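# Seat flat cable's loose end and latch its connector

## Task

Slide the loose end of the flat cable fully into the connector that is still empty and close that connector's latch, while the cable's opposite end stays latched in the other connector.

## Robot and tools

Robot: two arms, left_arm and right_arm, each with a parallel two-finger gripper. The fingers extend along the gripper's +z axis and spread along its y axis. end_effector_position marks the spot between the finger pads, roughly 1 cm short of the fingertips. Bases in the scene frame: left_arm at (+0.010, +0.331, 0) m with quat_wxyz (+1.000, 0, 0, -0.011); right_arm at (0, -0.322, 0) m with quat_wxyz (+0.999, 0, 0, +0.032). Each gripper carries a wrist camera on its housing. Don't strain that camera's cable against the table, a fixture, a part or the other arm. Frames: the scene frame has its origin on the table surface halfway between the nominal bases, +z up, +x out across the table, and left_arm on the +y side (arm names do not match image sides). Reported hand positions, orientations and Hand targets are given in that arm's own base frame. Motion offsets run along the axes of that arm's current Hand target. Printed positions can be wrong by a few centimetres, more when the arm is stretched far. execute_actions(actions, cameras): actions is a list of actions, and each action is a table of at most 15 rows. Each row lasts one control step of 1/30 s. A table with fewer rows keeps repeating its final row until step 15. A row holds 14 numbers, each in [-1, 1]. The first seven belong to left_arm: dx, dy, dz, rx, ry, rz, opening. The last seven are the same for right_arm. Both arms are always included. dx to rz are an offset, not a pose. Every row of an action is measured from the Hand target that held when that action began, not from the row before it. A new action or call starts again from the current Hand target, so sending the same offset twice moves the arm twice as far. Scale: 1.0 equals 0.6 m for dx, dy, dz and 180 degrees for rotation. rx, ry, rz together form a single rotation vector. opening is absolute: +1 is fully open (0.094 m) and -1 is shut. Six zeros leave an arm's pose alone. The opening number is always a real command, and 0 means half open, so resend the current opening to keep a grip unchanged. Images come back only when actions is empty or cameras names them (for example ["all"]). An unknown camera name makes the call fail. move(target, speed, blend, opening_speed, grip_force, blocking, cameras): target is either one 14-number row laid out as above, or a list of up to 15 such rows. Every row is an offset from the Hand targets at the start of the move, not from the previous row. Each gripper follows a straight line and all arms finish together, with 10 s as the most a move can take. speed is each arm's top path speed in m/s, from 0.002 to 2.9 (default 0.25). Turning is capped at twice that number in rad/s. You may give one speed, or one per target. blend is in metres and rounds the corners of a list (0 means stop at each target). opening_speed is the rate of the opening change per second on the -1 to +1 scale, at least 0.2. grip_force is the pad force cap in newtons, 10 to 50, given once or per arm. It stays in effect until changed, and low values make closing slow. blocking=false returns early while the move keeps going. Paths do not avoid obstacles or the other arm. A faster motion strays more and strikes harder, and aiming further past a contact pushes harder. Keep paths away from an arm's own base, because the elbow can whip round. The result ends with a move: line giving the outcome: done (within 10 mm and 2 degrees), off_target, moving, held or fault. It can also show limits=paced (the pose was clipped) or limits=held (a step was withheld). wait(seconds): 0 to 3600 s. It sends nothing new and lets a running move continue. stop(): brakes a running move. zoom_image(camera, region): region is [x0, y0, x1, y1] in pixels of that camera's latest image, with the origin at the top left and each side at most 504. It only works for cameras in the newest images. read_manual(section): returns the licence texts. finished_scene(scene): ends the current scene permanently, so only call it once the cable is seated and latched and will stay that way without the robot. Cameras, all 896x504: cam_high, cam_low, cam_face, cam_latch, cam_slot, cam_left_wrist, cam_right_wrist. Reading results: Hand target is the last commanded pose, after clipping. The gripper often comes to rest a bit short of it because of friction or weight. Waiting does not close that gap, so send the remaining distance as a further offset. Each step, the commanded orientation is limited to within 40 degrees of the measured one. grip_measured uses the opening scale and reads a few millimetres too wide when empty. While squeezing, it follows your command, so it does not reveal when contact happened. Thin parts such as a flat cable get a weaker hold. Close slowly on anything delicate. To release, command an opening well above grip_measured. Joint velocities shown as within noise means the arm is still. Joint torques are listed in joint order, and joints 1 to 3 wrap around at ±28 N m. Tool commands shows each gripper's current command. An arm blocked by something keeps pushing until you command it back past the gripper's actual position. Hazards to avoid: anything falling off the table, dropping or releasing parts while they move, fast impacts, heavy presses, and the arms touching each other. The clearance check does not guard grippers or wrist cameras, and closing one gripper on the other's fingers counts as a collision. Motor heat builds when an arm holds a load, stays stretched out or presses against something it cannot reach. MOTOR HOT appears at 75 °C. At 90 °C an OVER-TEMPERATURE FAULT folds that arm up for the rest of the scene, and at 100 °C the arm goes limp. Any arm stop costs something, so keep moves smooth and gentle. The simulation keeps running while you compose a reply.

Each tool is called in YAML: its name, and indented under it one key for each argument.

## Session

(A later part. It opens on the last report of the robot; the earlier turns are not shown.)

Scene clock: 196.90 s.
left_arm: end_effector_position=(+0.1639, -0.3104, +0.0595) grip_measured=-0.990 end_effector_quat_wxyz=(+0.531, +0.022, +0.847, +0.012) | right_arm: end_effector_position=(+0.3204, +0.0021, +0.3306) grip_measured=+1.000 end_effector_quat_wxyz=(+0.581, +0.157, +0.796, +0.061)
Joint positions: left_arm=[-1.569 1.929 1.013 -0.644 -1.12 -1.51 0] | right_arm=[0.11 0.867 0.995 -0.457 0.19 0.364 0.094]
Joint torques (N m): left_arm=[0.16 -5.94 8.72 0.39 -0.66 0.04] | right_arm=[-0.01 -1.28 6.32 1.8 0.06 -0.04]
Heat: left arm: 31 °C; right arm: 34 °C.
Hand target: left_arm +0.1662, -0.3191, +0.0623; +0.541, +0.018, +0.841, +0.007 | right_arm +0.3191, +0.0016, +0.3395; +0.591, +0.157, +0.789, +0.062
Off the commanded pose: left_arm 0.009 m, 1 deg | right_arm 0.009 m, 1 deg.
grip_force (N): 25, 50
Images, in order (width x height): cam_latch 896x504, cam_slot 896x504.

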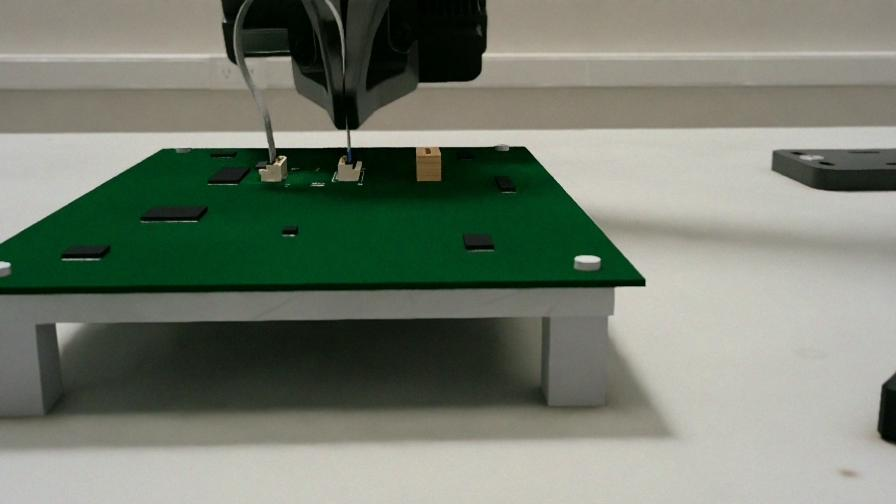

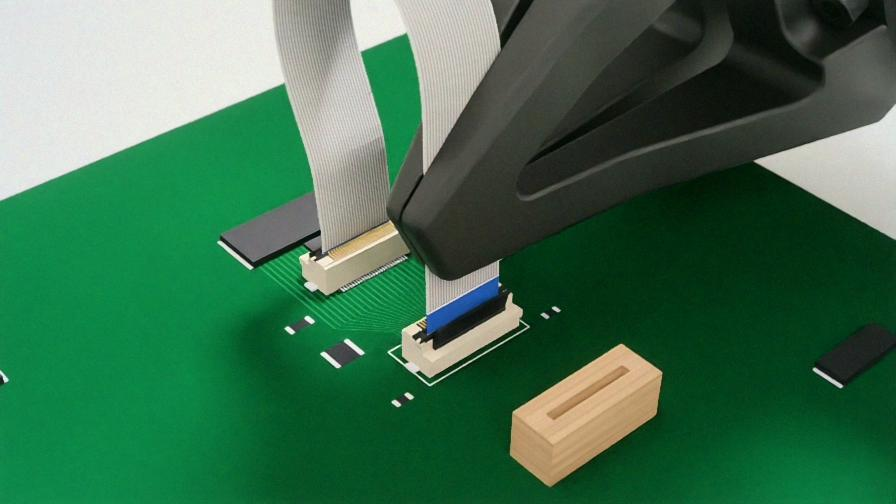

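execute_actions:
  actions:
    - [[0.000625,0.000018,0.000284,-0.000132,0.000007,0.00029,-1,0,0,0,0,0,0,1],[0.00125,0.000035,0.000569,-0.000264,0.000014,0.00058,-1,0,0,0,0,0,0,1],[0.001875,0.000053,0.000853,-0.000396,0.000022,0.000869,-1,0,0,0,0,0,0,1],[0.0025,0.000071,0.001137,-0.000528,0.000029,0.001159,-1,0,0,0,0,0,0,1]]
  cameras: ["cam_slot", "cam_latch"]

zoom_image:
  camera: "cam_slot"
  region: [410, 265, 510, 365]

zoom_image:
  camera: "cam_latch"
  region: [320, 110, 390, 190]

Scene clock: 203.33 s.
left_arm: end_effector_position=(+0.1639, -0.3107, +0.0595) grip_measured=-0.990 end_effector_quat_wxyz=(+0.531, +0.022, +0.847, +0.011) | right_arm: end_effector_position=(+0.3204, +0.0021, +0.3306) grip_measured=+1.000 end_effector_quat_wxyz=(+0.581, +0.157, +0.796, +0.061)
Joint positions: left_arm=[-1.569 1.929 1.013 -0.643 -1.12 -1.51 0] | right_arm=[0.11 0.867 0.995 -0.457 0.19 0.364 0.094]
Joint torques (N m): left_arm=[0.29 -5.48 8.58 0.4 -0.63 0.02] | right_arm=[-0.01 -1.26 6.31 1.8 0.05 -0.04]
Heat: left arm: 31 °C; right arm: 35 °C.
Hand target: left_arm +0.1662, -0.3190, +0.0607; +0.541, +0.019, +0.841, +0.009 | right_arm +0.3191, +0.0016, +0.3395; +0.591, +0.157, +0.789, +0.062
Off the commanded pose: left_arm 0.009 m, 1 deg | right_arm 0.009 m, 1 deg.
grip_force (N): 25, 50
Images, in order (width x height): cam_latch 896x504, cam_slot 896x504.

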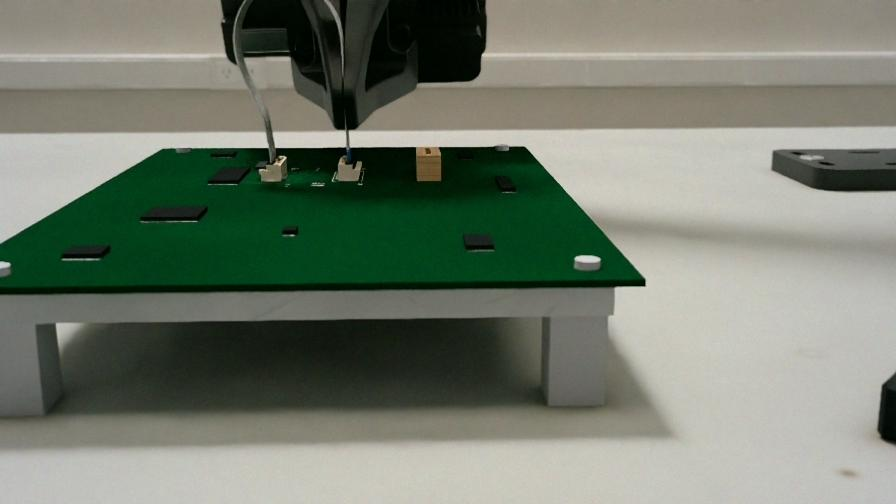

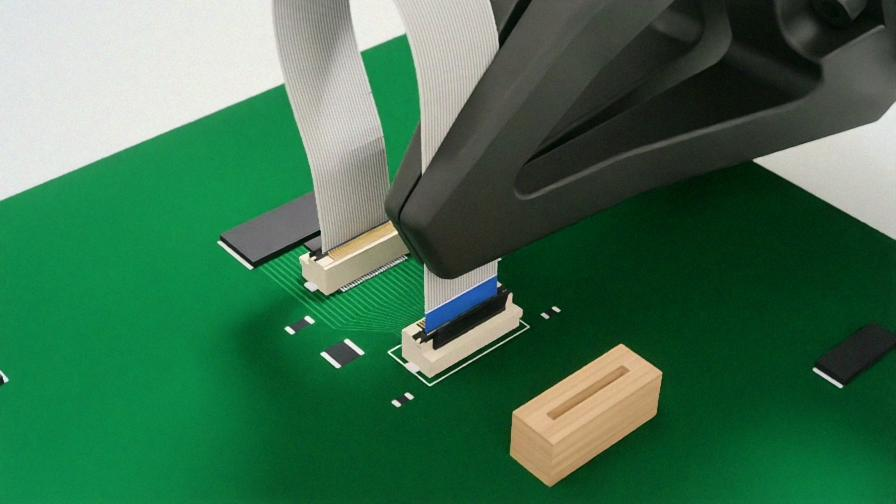

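Scaled by 5.040 from the camera's image (finer frame: 1280x720).

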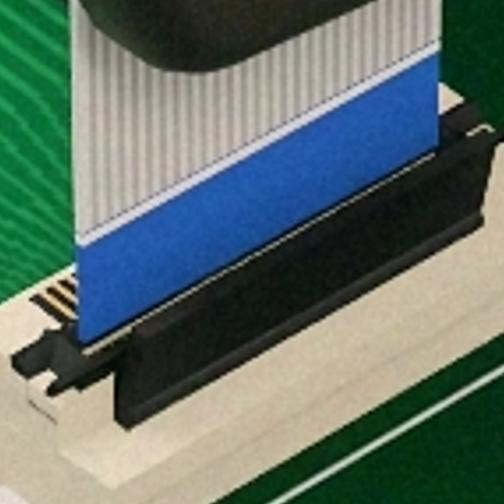

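Scaled by 6.300 from the camera's image (finer frame: 1280x720).

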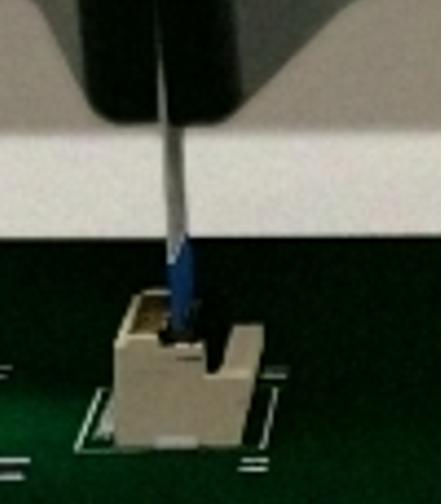

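execute_actions:
  actions:
    - [[0.000457,0.00008,0.000207,-0.000132,0.000007,0.00029,-1,0,0,0,0,0,0,1],[0.000915,0.00016,0.000413,-0.000264,0.000014,0.00058,-1,0,0,0,0,0,0,1],[0.001372,0.00024,0.00062,-0.000396,0.000021,0.000869,-1,0,0,0,0,0,0,1],[0.00183,0.00032,0.000826,-0.000528,0.000028,0.001159,-1,0,0,0,0,0,0,1]]
  cameras: ["cam_slot", "cam_latch"]

zoom_image:
  camera: "cam_slot"
  region: [410, 265, 510, 365]

zoom_image:
  camera: "cam_latch"
  region: [320, 110, 390, 190]

Scene clock: 211.37 s.
left_arm: end_effector_position=(+0.1639, -0.3102, +0.0569) grip_measured=-0.990 end_effector_quat_wxyz=(+0.531, +0.024, +0.847, +0.015) | right_arm: end_effector_position=(+0.3204, +0.0021, +0.3306) grip_measured=+1.000 end_effector_quat_wxyz=(+0.581, +0.157, +0.796, +0.061)
Joint positions: left_arm=[-1.569 1.938 1.013 -0.642 -1.12 -1.51 0] | right_arm=[0.11 0.867 0.995 -0.457 0.19 0.364 0.094]
Joint torques (N m): left_arm=[0.29 -5.86 8.53 0.41 -0.7 0.01] | right_arm=[0.01 -1.26 6.32 1.8 0.05 -0.03]
Heat: left arm: 31 °C; right arm: 35 °C.
Hand target: left_arm +0.1662, -0.3187, +0.0594; +0.541, +0.020, +0.841, +0.010 | right_arm +0.3191, +0.0016, +0.3395; +0.591, +0.157, +0.789, +0.062
Off the commanded pose: left_arm 0.009 m, 1 deg | right_arm 0.009 m, 1 deg.
grip_force (N): 25, 50
Images, in order (width x height): cam_latch 896x504, cam_slot 896x504.

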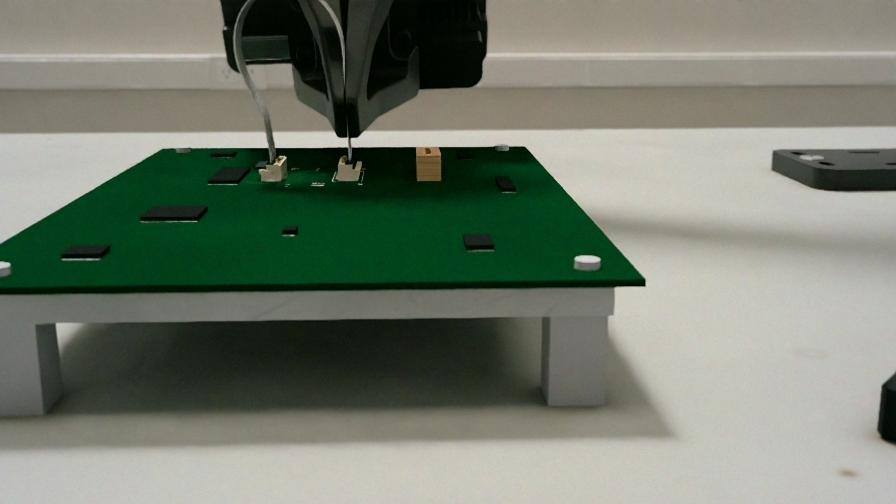

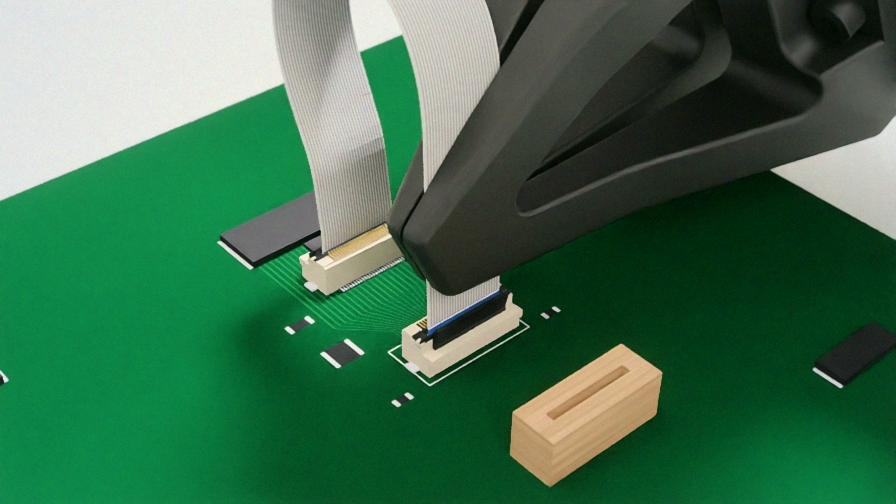

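Scaled by 5.040 from the camera's image (finer frame: 1280x720).

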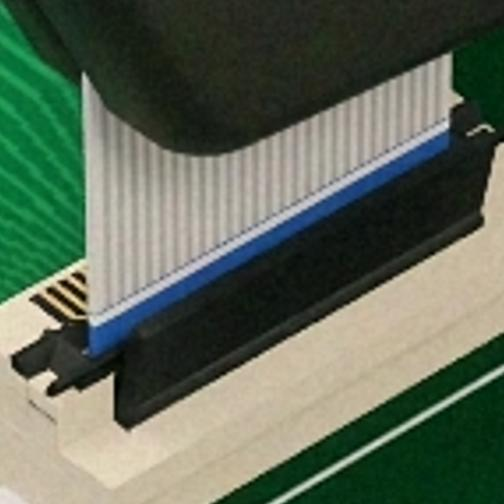

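Scaled by 6.300 from the camera's image (finer frame: 1280x720).

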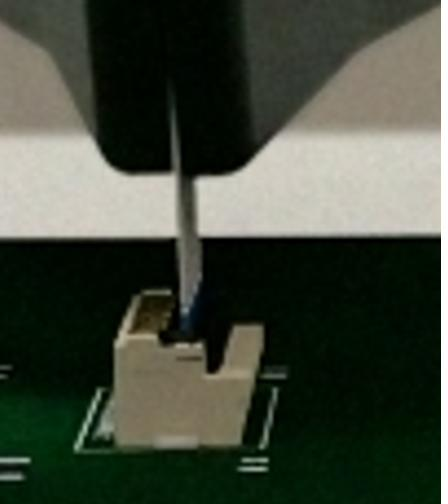

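execute_actions:
  actions:
    - [[0.000457,0.000082,0.000206,-0.000132,0.000007,0.00029,-1,0,0,0,0,0,0,1],[0.000914,0.000164,0.000412,-0.000264,0.000015,0.00058,-1,0,0,0,0,0,0,1],[0.001371,0.000245,0.000618,-0.000396,0.000022,0.000869,-1,0,0,0,0,0,0,1],[0.001828,0.000327,0.000825,-0.000529,0.000029,0.001159,-1,0,0,0,0,0,0,1],[0.002285,0.000409,0.001031,-0.000661,0.000036,0.001449,-1,0,0,0,0,0,0,1],[0.002742,0.000491,0.001237,-0.000793,0.000044,0.001739,-1,0,0,0,0,0,0,1],[0.003199,0.000573,0.001443,-0.000925,0.000051,0.002028,-1,0,0,0,0,0,0,1],[0.003656,0.000655,0.001649,-0.001057,0.000058,0.002318,-1,0,0,0,0,0,0,1]]
  cameras: ["cam_slot", "cam_latch"]

zoom_image:
  camera: "cam_slot"
  region: [410, 265, 510, 365]

zoom_image:
  camera: "cam_latch"
  region: [320, 110, 390, 190]

Scene clock: 218.10 s.
left_arm: end_effector_position=(+0.1641, -0.3101, +0.0555) grip_measured=-0.990 end_effector_quat_wxyz=(+0.532, +0.025, +0.846, +0.017) | right_arm: end_effector_position=(+0.3204, +0.0021, +0.3306) grip_measured=+1.000 end_effector_quat_wxyz=(+0.581, +0.157, +0.796, +0.061)
Joint positions: left_arm=[-1.569 1.944 1.013 -0.641 -1.123 -1.51 0] | right_arm=[0.11 0.867 0.995 -0.457 0.19 0.364 0.094]
Joint torques (N m): left_arm=[0.09 -5.83 8.66 0.38 -0.64 -0.01] | right_arm=[0.01 -1.28 6.3 1.8 0.05 -0.04]
Heat: left arm: 31 °C; right arm: 35 °C.
Hand target: left_arm +0.1662, -0.3183, +0.0570; +0.541, +0.022, +0.841, +0.014 | right_arm +0.3191, +0.0016, +0.3395; +0.591, +0.157, +0.789, +0.062
Off the commanded pose: left_arm 0.009 m, 1 deg | right_arm 0.009 m, 1 deg.
grip_force (N): 25, 50
Images, in order (width x height): cam_latch 896x504, cam_slot 896x504.

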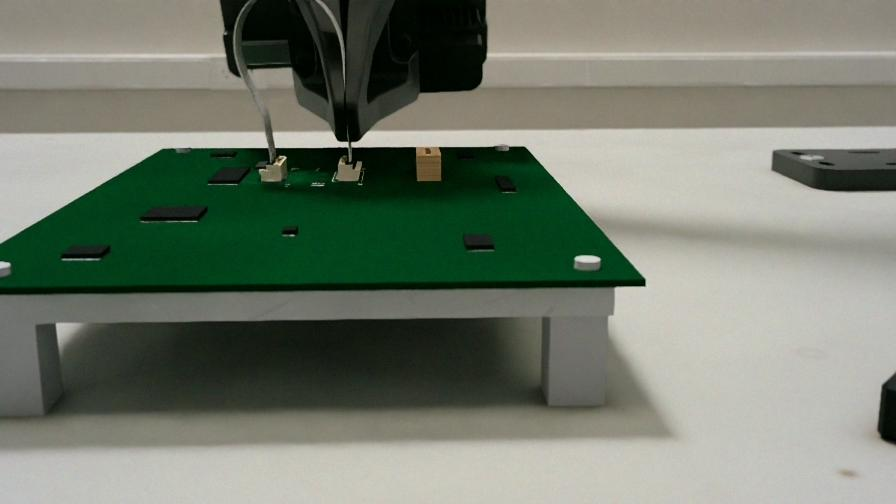

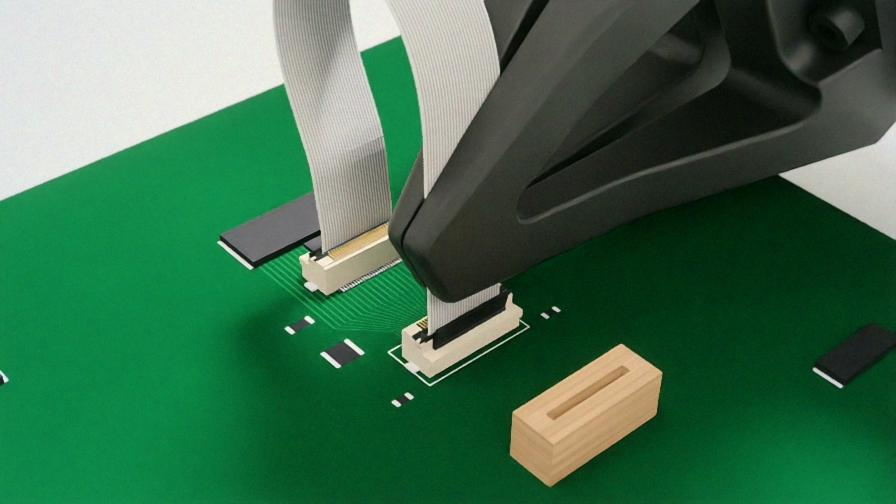

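Scaled by 5.040 from the camera's image (finer frame: 1280x720).

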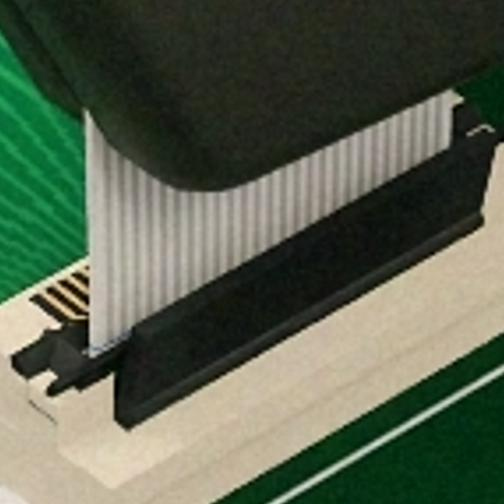

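Scaled by 6.300 from the camera's image (finer frame: 1280x720).

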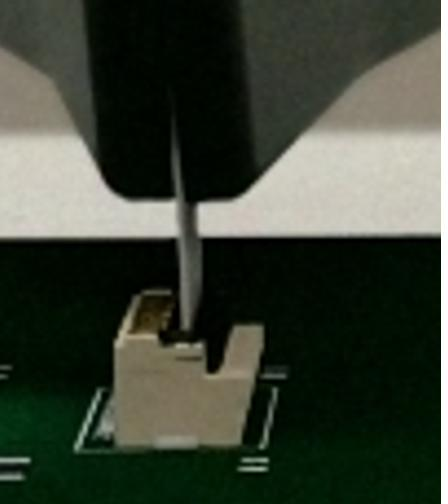

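execute_actions:
  actions:
    - [[-0.001517,-0.000233,-0.000507,0.00036,-0.000415,-0.00072,-1,0,0,0,0,0,0,1],[-0.003034,-0.000466,-0.001014,0.00072,-0.00083,-0.00144,-1,0,0,0,0,0,0,1],[-0.004551,-0.000698,-0.00152,0.00108,-0.001245,-0.002161,-1,0,0,0,0,0,0,1],[-0.006068,-0.000931,-0.002027,0.00144,-0.00166,-0.002881,-1,0,0,0,0,0,0,1]]

move:
  target: [0, 0, 0, 0, 0, 0, -0.762, 0, 0, 0, 0, 0, 0, 1.0]
  opening_speed: 0.3
  cameras: ["cam_slot", "cam_latch"]

zoom_image:
  camera: "cam_latch"
  region: [310, 110, 390, 190]

zoom_image:
  camera: "cam_slot"
  region: [400, 225, 540, 365]

Scene clock: 223.87 s.
left_arm: end_effector_position=(+0.1641, -0.3101, +0.0555) grip_measured=-0.990 end_effector_quat_wxyz=(+0.532, +0.025, +0.846, +0.017) | right_arm: end_effector_position=(+0.3204, +0.0021, +0.3306) grip_measured=+1.000 end_effector_quat_wxyz=(+0.581, +0.157, +0.796, +0.061)
Joint positions: left_arm=[-1.569 1.944 1.013 -0.641 -1.123 -1.51 0] | right_arm=[0.11 0.867 0.995 -0.457 0.19 0.364 0.094]
Joint torques (N m): left_arm=[0.28 -6.57 8.47 0.4 -0.68 0.04] | right_arm=[0.01 -1.28 6.31 1.8 0.06 -0.03]
Heat: left arm: 31 °C; right arm: 35 °C.
Hand target: left_arm +0.1666, -0.3190, +0.0608; +0.543, +0.019, +0.840, +0.009 | right_arm +0.3191, +0.0016, +0.3395; +0.591, +0.157, +0.789, +0.062
Off the commanded pose: left_arm 0.011 m, 2 deg | right_arm 0.009 m, 1 deg.
grip_force (N): 25, 50

Scene clock: 224.87 s.
left_arm: end_effector_position=(+0.1641, -0.3101, +0.0555) grip_measured=-0.764 end_effector_quat_wxyz=(+0.532, +0.025, +0.846, +0.017) | right_arm: end_effector_position=(+0.3204, +0.0021, +0.3306) grip_measured=+1.000 end_effector_quat_wxyz=(+0.581, +0.157, +0.796, +0.061)
Joint positions: left_arm=[-1.569 1.944 1.013 -0.641 -1.123 -1.51 0.011] | right_arm=[0.11 0.867 0.995 -0.457 0.19 0.364 0.094]
Joint torques (N m): left_arm=[0.2 -6.41 8.54 0.38 -0.7 0] | right_arm=[-0.02 -1.26 6.32 1.79 0.06 -0.04]
Heat: left arm: 31 °C; right arm: 35 °C.
Hand target: left_arm +0.1666, -0.3190, +0.0608; +0.543, +0.019, +0.840, +0.009 | right_arm +0.3191, +0.0016, +0.3395; +0.591, +0.157, +0.789, +0.062
Off the commanded pose: left_arm 0.011 m, 2 deg | right_arm 0.009 m, 1 deg.
grip_force (N): 25, 50
move: done
Images, in order (width x height): cam_latch 896x504, cam_slot 896x504.

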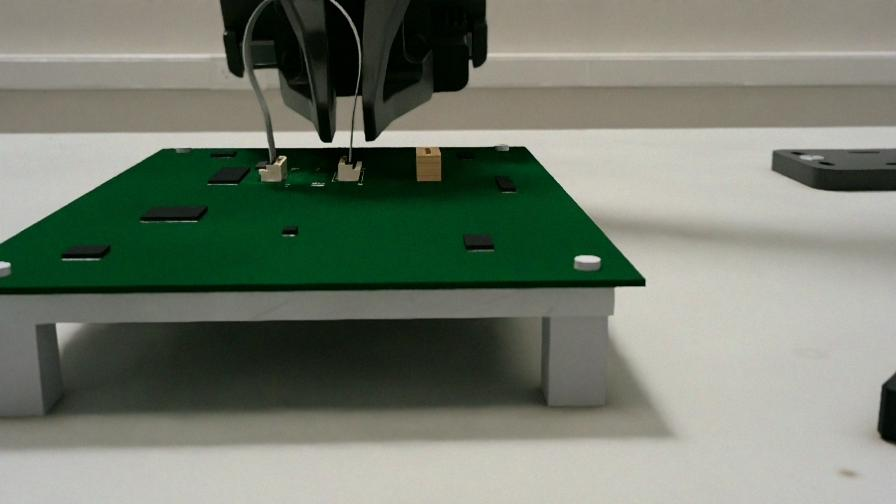

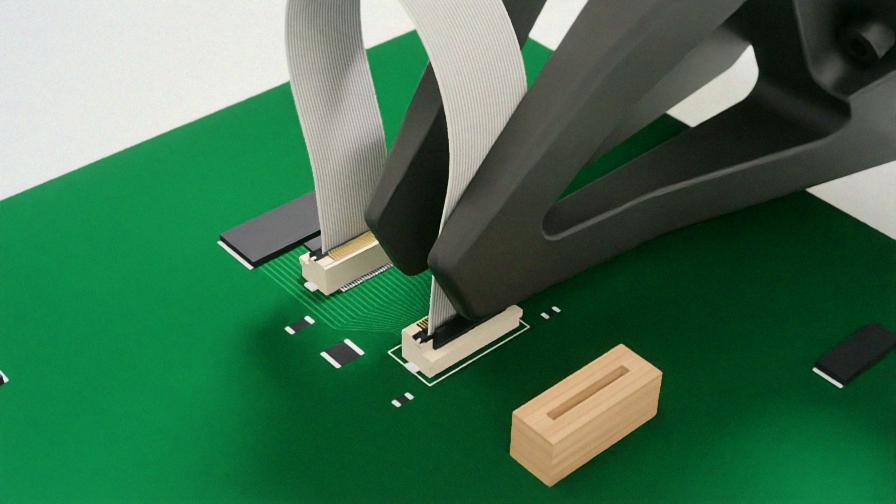

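Scaled by 6.300 from the camera's image (finer frame: 1280x720).

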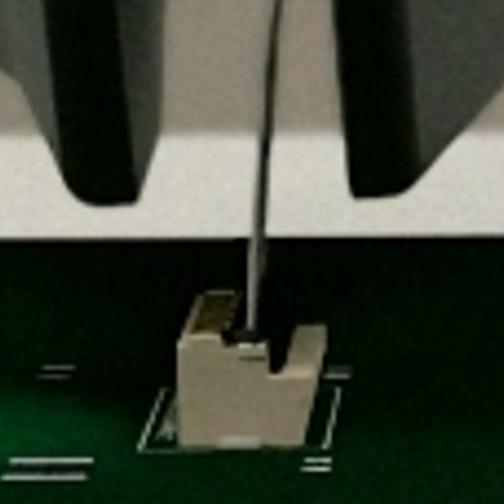

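Scaled by 3.600 from the camera's image (finer frame: 1280x720).

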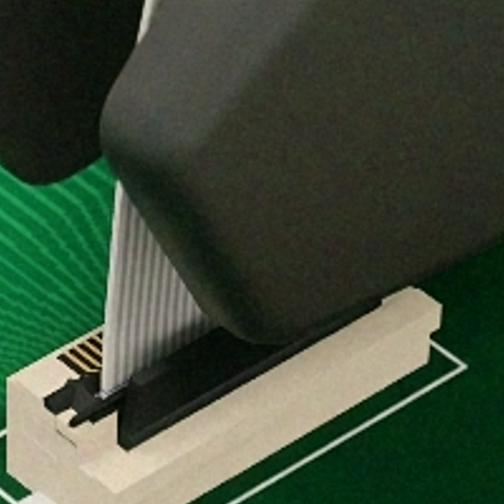

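execute_actions:
  actions:
    - [[0.000483,-0.000675,-0.001129,0.000677,-0.000027,0.000306,-0.762,0,0,0,0,0,0,1],[0.000967,-0.001349,-0.002257,0.001355,-0.000053,0.000612,-0.762,0,0,0,0,0,0,1],[0.00145,-0.002024,-0.003386,0.002032,-0.00008,0.000918,-0.762,0,0,0,0,0,0,1],[0.001933,-0.002699,-0.004514,0.002709,-0.000106,0.001224,-0.762,0,0,0,0,0,0,1],[0.002417,-0.003373,-0.005643,0.003387,-0.000133,0.00153,-0.762,0,0,0,0,0,0,1],[0.0029,-0.004048,-0.006771,0.004064,-0.000159,0.001836,-0.762,0,0,0,0,0,0,1]]

Scene clock: 237.40 s.
left_arm: end_effector_position=(+0.1619, -0.3113, +0.0555) grip_measured=-0.764 end_effector_quat_wxyz=(+0.532, +0.028, +0.846, +0.015) | right_arm: end_effector_position=(+0.3204, +0.0021, +0.3306) grip_measured=+1.000 end_effector_quat_wxyz=(+0.581, +0.157, +0.796, +0.061)
Joint positions: left_arm=[-1.576 1.944 1.013 -0.641 -1.123 -1.51 0.011] | right_arm=[0.11 0.867 0.995 -0.457 0.19 0.364 0.094]
Joint torques (N m): left_arm=[-0.34 -6.45 8.55 0.38 -0.7 0] | right_arm=[-0.01 -1.25 6.32 1.8 0.05 -0.03]
Heat: left arm: 31 °C; right arm: 35 °C.
Hand target: left_arm +0.1622, -0.3213, +0.0608; +0.543, +0.025, +0.839, +0.005 | right_arm +0.3191, +0.0016, +0.3395; +0.591, +0.157, +0.789, +0.062
Off the commanded pose: left_arm 0.011 m, 2 deg | right_arm 0.009 m, 1 deg.
grip_force (N): 25, 50

execute_actions:
  actions:
    - [[0.000183,-0.000778,-0.000474,0.00055,-0.000035,-0.00045,-0.762,0,0,0,0,0,0,1],[0.000365,-0.001556,-0.000948,0.001099,-0.000069,-0.0009,-0.762,0,0,0,0,0,0,1],[0.000548,-0.002334,-0.001422,0.001649,-0.000104,-0.00135,-0.762,0,0,0,0,0,0,1],[0.00073,-0.003111,-0.001895,0.002199,-0.000139,-0.0018,-0.762,0,0,0,0,0,0,1],[0.000913,-0.003889,-0.002369,0.002748,-0.000173,-0.00225,-0.762,0,0,0,0,0,0,1],[0.001095,-0.004667,-0.002843,0.003298,-0.000208,-0.0027,-0.762,0,0,0,0,0,0,1]]
  cameras: ["cam_slot", "cam_latch"]

zoom_image:
  camera: "cam_latch"
  region: [310, 110, 390, 190]

zoom_image:
  camera: "cam_slot"
  region: [400, 225, 540, 365]

Scene clock: 242.53 s.
left_arm: end_effector_position=(+0.1601, -0.3137, +0.0555) grip_measured=-0.764 end_effector_quat_wxyz=(+0.532, +0.028, +0.846, +0.009) | right_arm: end_effector_position=(+0.3204, +0.0021, +0.3306) grip_measured=+1.000 end_effector_quat_wxyz=(+0.581, +0.157, +0.796, +0.061)
Joint positions: left_arm=[-1.582 1.944 1.013 -0.63 -1.123 -1.51 0.011] | right_arm=[0.11 0.867 0.995 -0.457 0.19 0.364 0.094]
Joint torques (N m): left_arm=[-0.5 -6.48 8.53 0.38 -0.71 0.01] | right_arm=[-0.01 -1.26 6.32 1.8 0.05 -0.04]
Heat: left arm: 31 °C; right arm: 35 °C.
Hand target: left_arm +0.1602, -0.3241, +0.0608; +0.543, +0.025, +0.839, -0.001 | right_arm +0.3191, +0.0016, +0.3395; +0.591, +0.157, +0.789, +0.062
Off the commanded pose: left_arm 0.012 m, 2 deg | right_arm 0.009 m, 1 deg.
grip_force (N): 25, 50
Images, in order (width x height): cam_latch 896x504, cam_slot 896x504.

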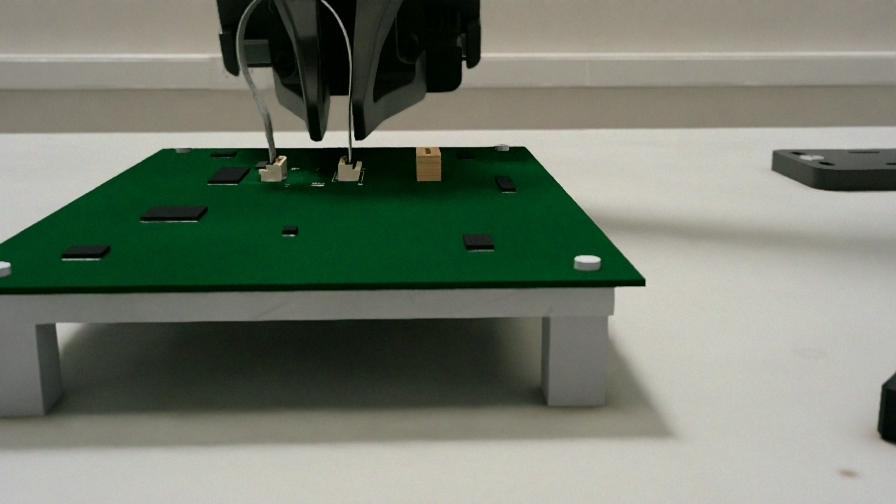

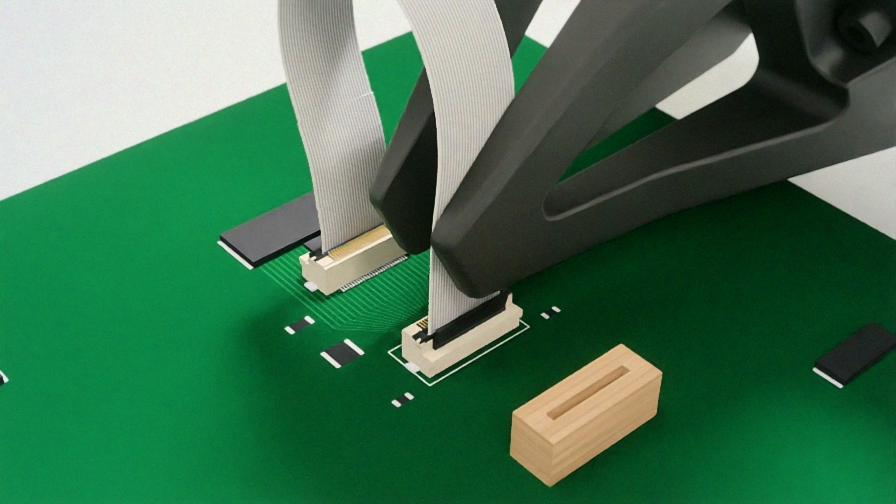

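Scaled by 6.300 from the camera's image (finer frame: 1280x720).

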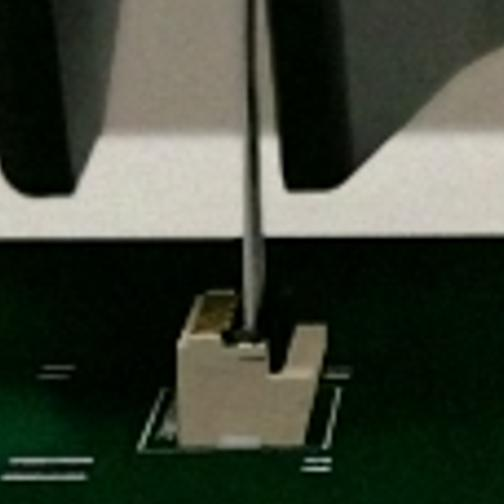

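Scaled by 3.600 from the camera's image (finer frame: 1280x720).

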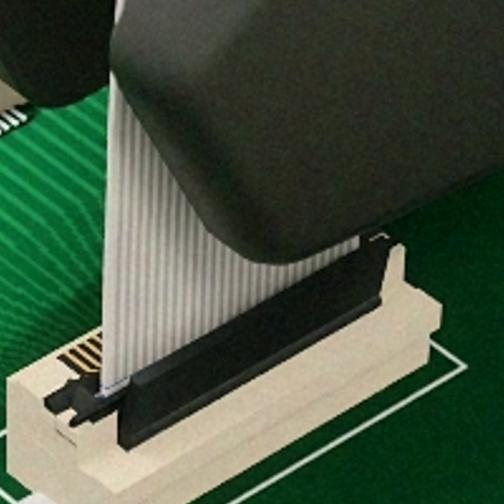

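execute_actions:
  actions:
    - [[0.000588,-0.000223,-0.000006,0.000095,0.00062,-0.000326,-0.762,0,0,0,0,0,0,1],[0.001176,-0.000446,-0.000012,0.000191,0.001239,-0.000651,-0.762,0,0,0,0,0,0,1],[0.001764,-0.000669,-0.000018,0.000286,0.001859,-0.000977,-0.762,0,0,0,0,0,0,1],[0.002352,-0.000892,-0.000024,0.000382,0.002478,-0.001303,-0.762,0,0,0,0,0,0,1],[0.00294,-0.001116,-0.00003,0.000477,0.003098,-0.001629,-0.762,0,0,0,0,0,0,1],[0.003528,-0.001339,-0.000035,0.000572,0.003718,-0.001954,-0.762,0,0,0,0,0,0,1],[0.004116,-0.001562,-0.000041,0.000668,0.004337,-0.00228,-0.762,0,0,0,0,0,0,1],[0.004704,-0.001785,-0.000047,0.000763,0.004957,-0.002606,-0.762,0,0,0,0,0,0,1],[0.005292,-0.002008,-0.000053,0.000859,0.005576,-0.002931,-0.762,0,0,0,0,0,0,1],[0.00588,-0.002231,-0.000059,0.000954,0.006196,-0.003257,-0.762,0,0,0,0,0,0,1]]
  cameras: ["cam_slot", "cam_latch"]

zoom_image:
  camera: "cam_latch"
  region: [320, 120, 390, 190]

zoom_image:
  camera: "cam_slot"
  region: [400, 240, 530, 370]

Scene clock: 250.47 s.
left_arm: end_effector_position=(+0.1592, -0.3144, +0.0537) grip_measured=-0.764 end_effector_quat_wxyz=(+0.528, +0.027, +0.849, +0.007) | right_arm: end_effector_position=(+0.3204, +0.0021, +0.3306) grip_measured=+1.000 end_effector_quat_wxyz=(+0.581, +0.157, +0.796, +0.061)
Joint positions: left_arm=[-1.582 1.944 1.013 -0.626 -1.112 -1.51 0.011] | right_arm=[0.11 0.867 0.995 -0.457 0.19 0.364 0.094]
Joint torques (N m): left_arm=[-0.49 -6.3 8.87 0.42 -0.6 0] | right_arm=[-0.01 -1.26 6.31 1.8 0.05 -0.03]
Heat: left arm: 31 °C; right arm: 35 °C.
Hand target: left_arm +0.1586, -0.3253, +0.0576; +0.535, +0.021, +0.845, -0.005 | right_arm +0.3191, +0.0016, +0.3395; +0.591, +0.157, +0.789, +0.062
Off the commanded pose: left_arm 0.012 m, 2 deg | right_arm 0.009 m, 1 deg.
grip_force (N): 25, 50
Images, in order (width x height): cam_latch 896x504, cam_slot 896x504.

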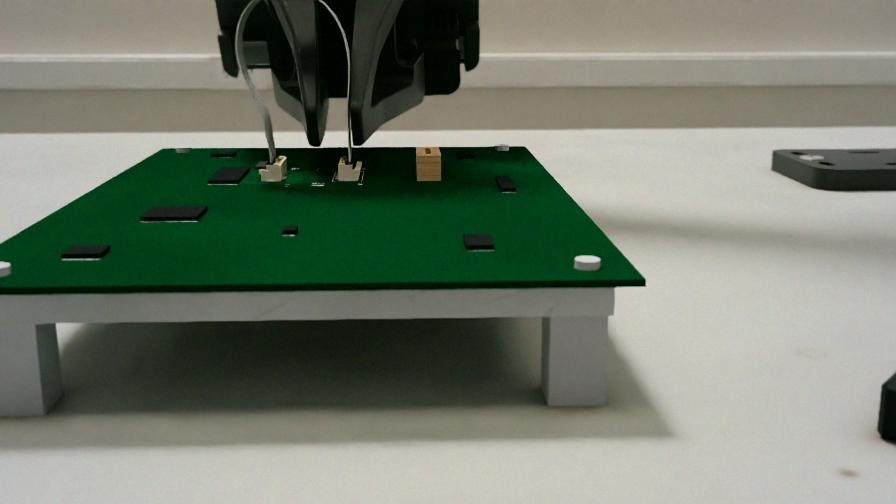

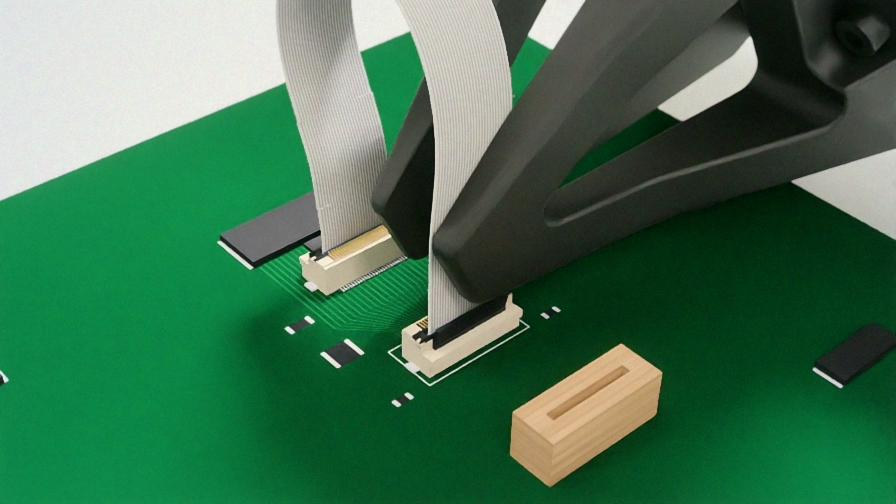

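Scaled by 7.200 from the camera's image (finer frame: 1280x720).

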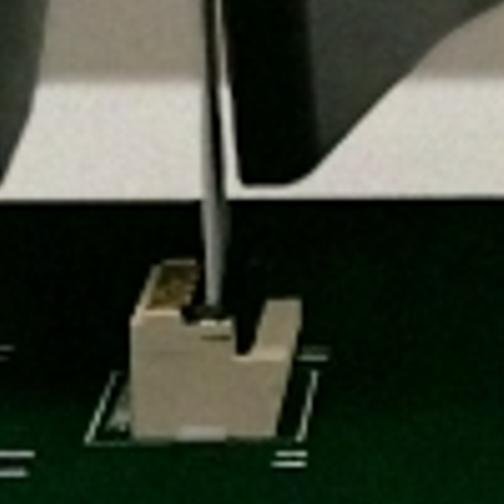

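Scaled by 3.877 from the camera's image (finer frame: 1280x720).

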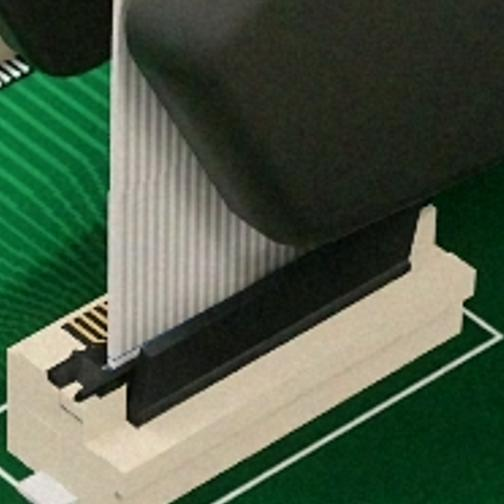

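execute_actions:
  actions:
    - [[0.00047,-0.000208,-0.000004,0.000092,0.000494,-0.000295,-0.762,0,0,0,0,0,0,1],[0.00094,-0.000416,-0.000008,0.000184,0.000988,-0.000591,-0.762,0,0,0,0,0,0,1],[0.00141,-0.000623,-0.000012,0.000275,0.001482,-0.000886,-0.762,0,0,0,0,0,0,1],[0.00188,-0.000831,-0.000015,0.000367,0.001976,-0.001181,-0.762,0,0,0,0,0,0,1],[0.00235,-0.001039,-0.000019,0.000459,0.00247,-0.001477,-0.762,0,0,0,0,0,0,1],[0.00282,-0.001247,-0.000023,0.000551,0.002964,-0.001772,-0.762,0,0,0,0,0,0,1],[0.003291,-0.001454,-0.000027,0.000643,0.003458,-0.002067,-0.762,0,0,0,0,0,0,1],[0.003761,-0.001662,-0.000031,0.000734,0.003952,-0.002363,-0.762,0,0,0,0,0,0,1],[0.004231,-0.00187,-0.000034,0.000826,0.004446,-0.002658,-0.762,0,0,0,0,0,0,1],[0.004701,-0.002078,-0.000038,0.000918,0.00494,-0.002954,-0.762,0,0,0,0,0,0,1]]
  cameras: ["cam_slot", "cam_latch"]

zoom_image:
  camera: "cam_latch"
  region: [320, 120, 390, 190]

zoom_image:
  camera: "cam_slot"
  region: [400, 240, 530, 370]

Scene clock: 254.60 s.
left_arm: end_effector_position=(+0.1580, -0.3150, +0.0515) grip_measured=-0.764 end_effector_quat_wxyz=(+0.522, +0.026, +0.853, +0.005) | right_arm: end_effector_position=(+0.3204, +0.0021, +0.3306) grip_measured=+1.000 end_effector_quat_wxyz=(+0.581, +0.157, +0.796, +0.061)
Joint positions: left_arm=[-1.582 1.944 1.013 -0.622 -1.098 -1.51 0.011] | right_arm=[0.11 0.867 0.995 -0.457 0.19 0.364 0.094]
Joint torques (N m): left_arm=[-0.66 -6.32 8.95 0.41 -0.57 -0.09] | right_arm=[-0.01 -1.25 6.32 1.8 0.05 -0.03]
Heat: left arm: 31 °C; right arm: 35 °C.
Hand target: left_arm +0.1573, -0.3264, +0.0550; +0.528, +0.018, +0.849, -0.009 | right_arm +0.3191, +0.0016, +0.3395; +0.591, +0.157, +0.789, +0.062
Off the commanded pose: left_arm 0.012 m, 2 deg | right_arm 0.009 m, 1 deg.
grip_force (N): 25, 50
Images, in order (width x height): cam_latch 896x504, cam_slot 896x504.

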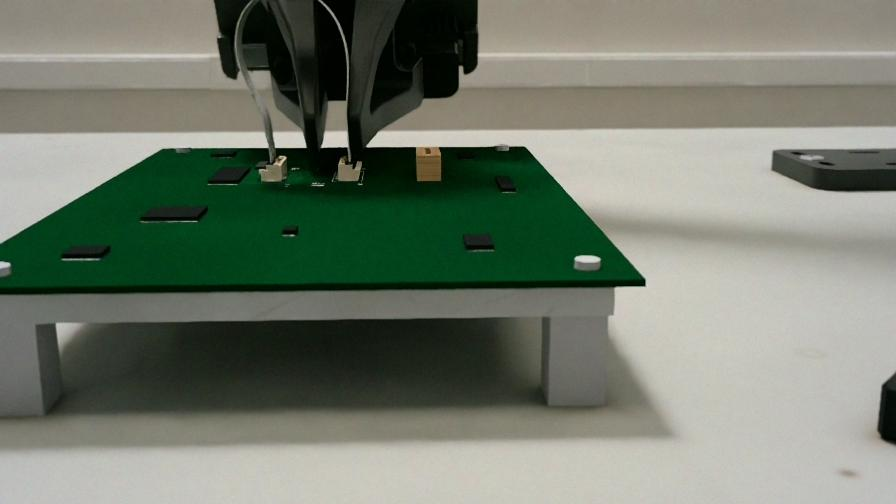

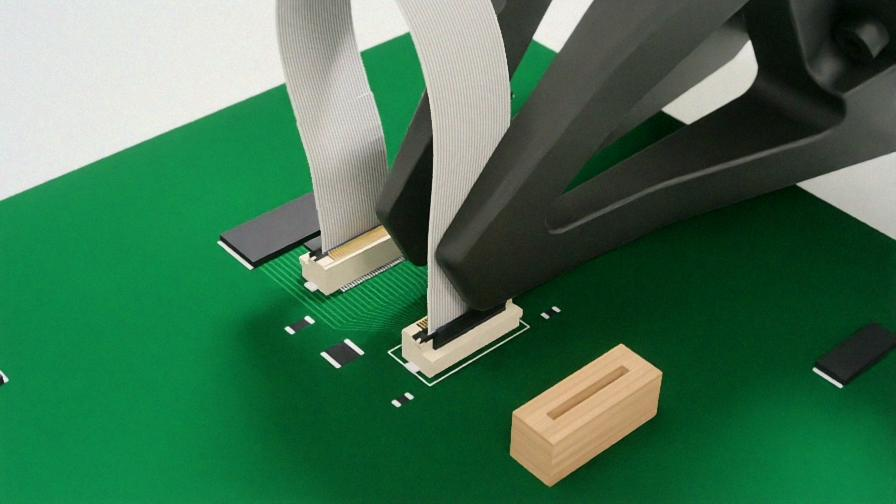

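Scaled by 7.200 from the camera's image (finer frame: 1280x720).

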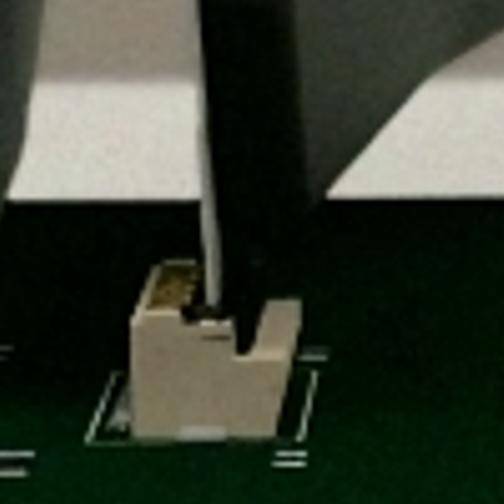

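Scaled by 3.877 from the camera's image (finer frame: 1280x720).

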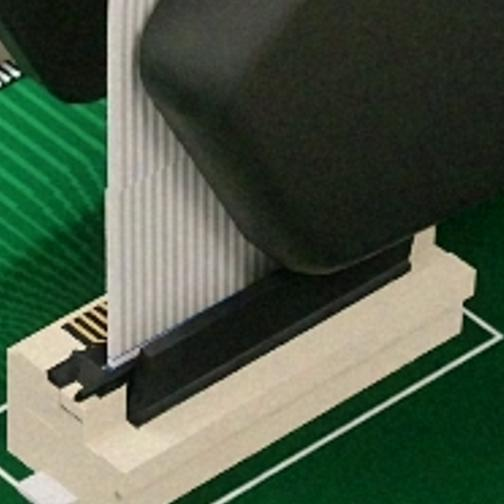

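zoom_image:
  camera: "cam_latch"
  region: [330, 125, 370, 165]

zoom_image:
  camera: "cam_latch"
  region: [280, 40, 410, 170]

Scaled by 12.600 from the camera's image (finer frame: 1280x720).

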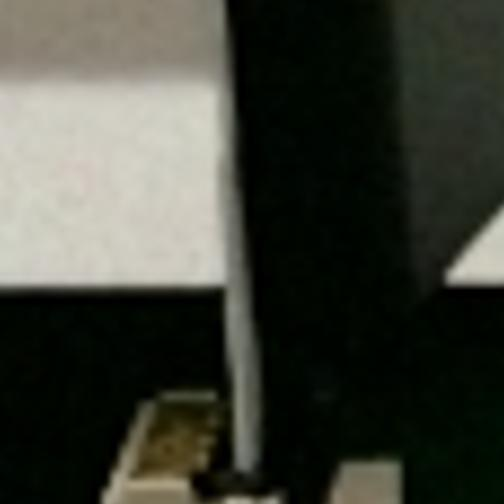

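Scaled by 3.877 from the camera's image (finer frame: 1280x720).

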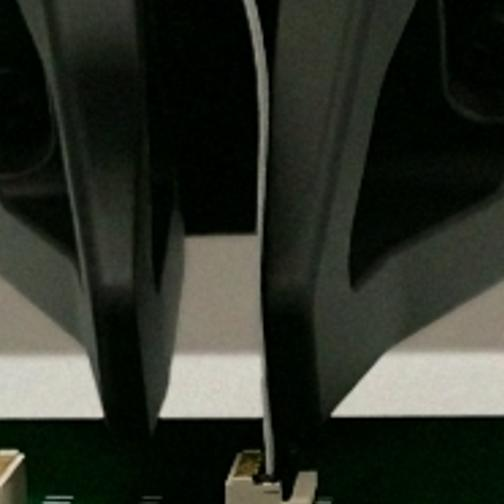

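move:
  target: [0, 0, 0, 0, 0, 0, -0.742, 0, 0, 0, 0, 0, 0, 1.0]
  opening_speed: 0.3
  cameras: ["cam_slot", "cam_latch"]

zoom_image:
  camera: "cam_latch"
  region: [320, 120, 370, 170]

Scene clock: 260.50 s.
left_arm: end_effector_position=(+0.1580, -0.3151, +0.0514) grip_measured=-0.744 end_effector_quat_wxyz=(+0.522, +0.026, +0.853, +0.005) | right_arm: end_effector_position=(+0.3204, +0.0021, +0.3306) grip_measured=+1.000 end_effector_quat_wxyz=(+0.581, +0.157, +0.796, +0.061)
Joint positions: left_arm=[-1.582 1.944 1.013 -0.622 -1.098 -1.51 0.012] | right_arm=[0.11 0.867 0.995 -0.457 0.19 0.364 0.094]
Joint torques (N m): left_arm=[-0.53 -6.32 8.99 0.43 -0.57 -0.05] | right_arm=[-0.01 -1.26 6.31 1.8 0.05 -0.03]
Heat: left arm: 31 °C; right arm: 36 °C.
Hand target: left_arm +0.1573, -0.3264, +0.0550; +0.528, +0.018, +0.849, -0.009 | right_arm +0.3191, +0.0016, +0.3395; +0.591, +0.157, +0.789, +0.062
Off the commanded pose: left_arm 0.012 m, 2 deg | right_arm 0.009 m, 1 deg.
grip_force (N): 25, 50
move: done
Images, in order (width x height): cam_latch 896x504, cam_slot 896x504.

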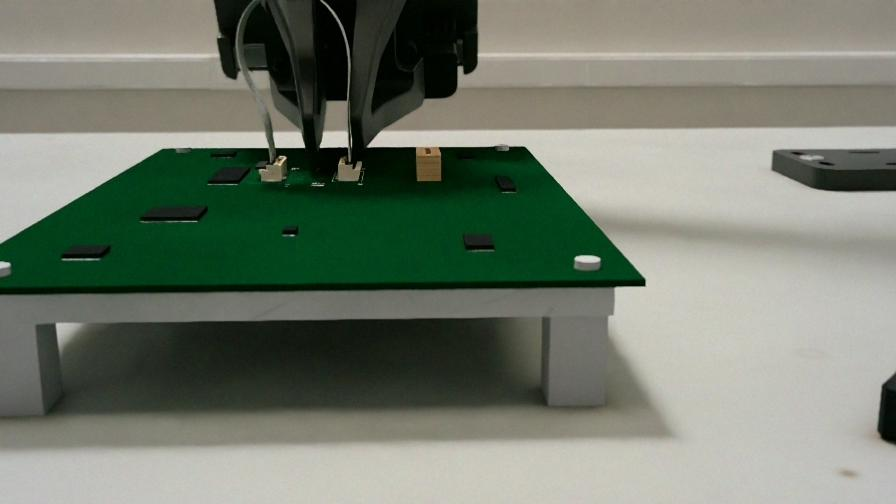

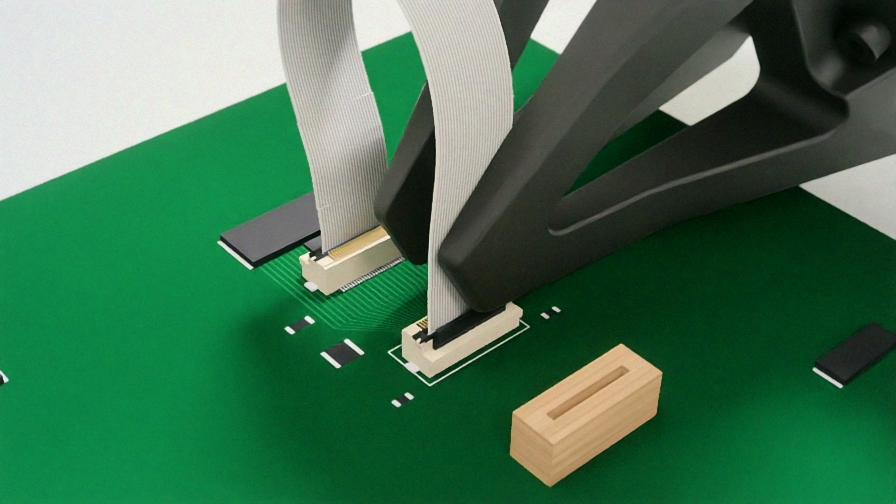

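Scaled by 10.080 from the camera's image (finer frame: 1280x720).

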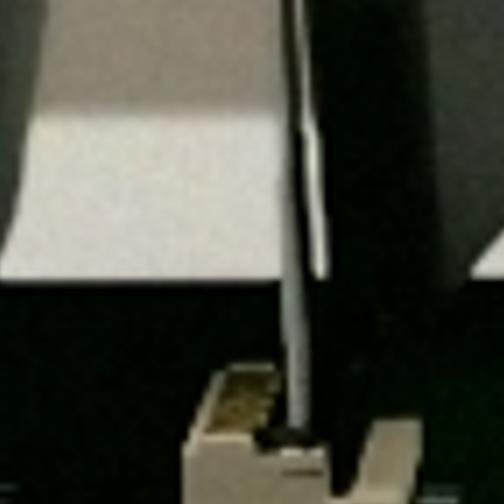

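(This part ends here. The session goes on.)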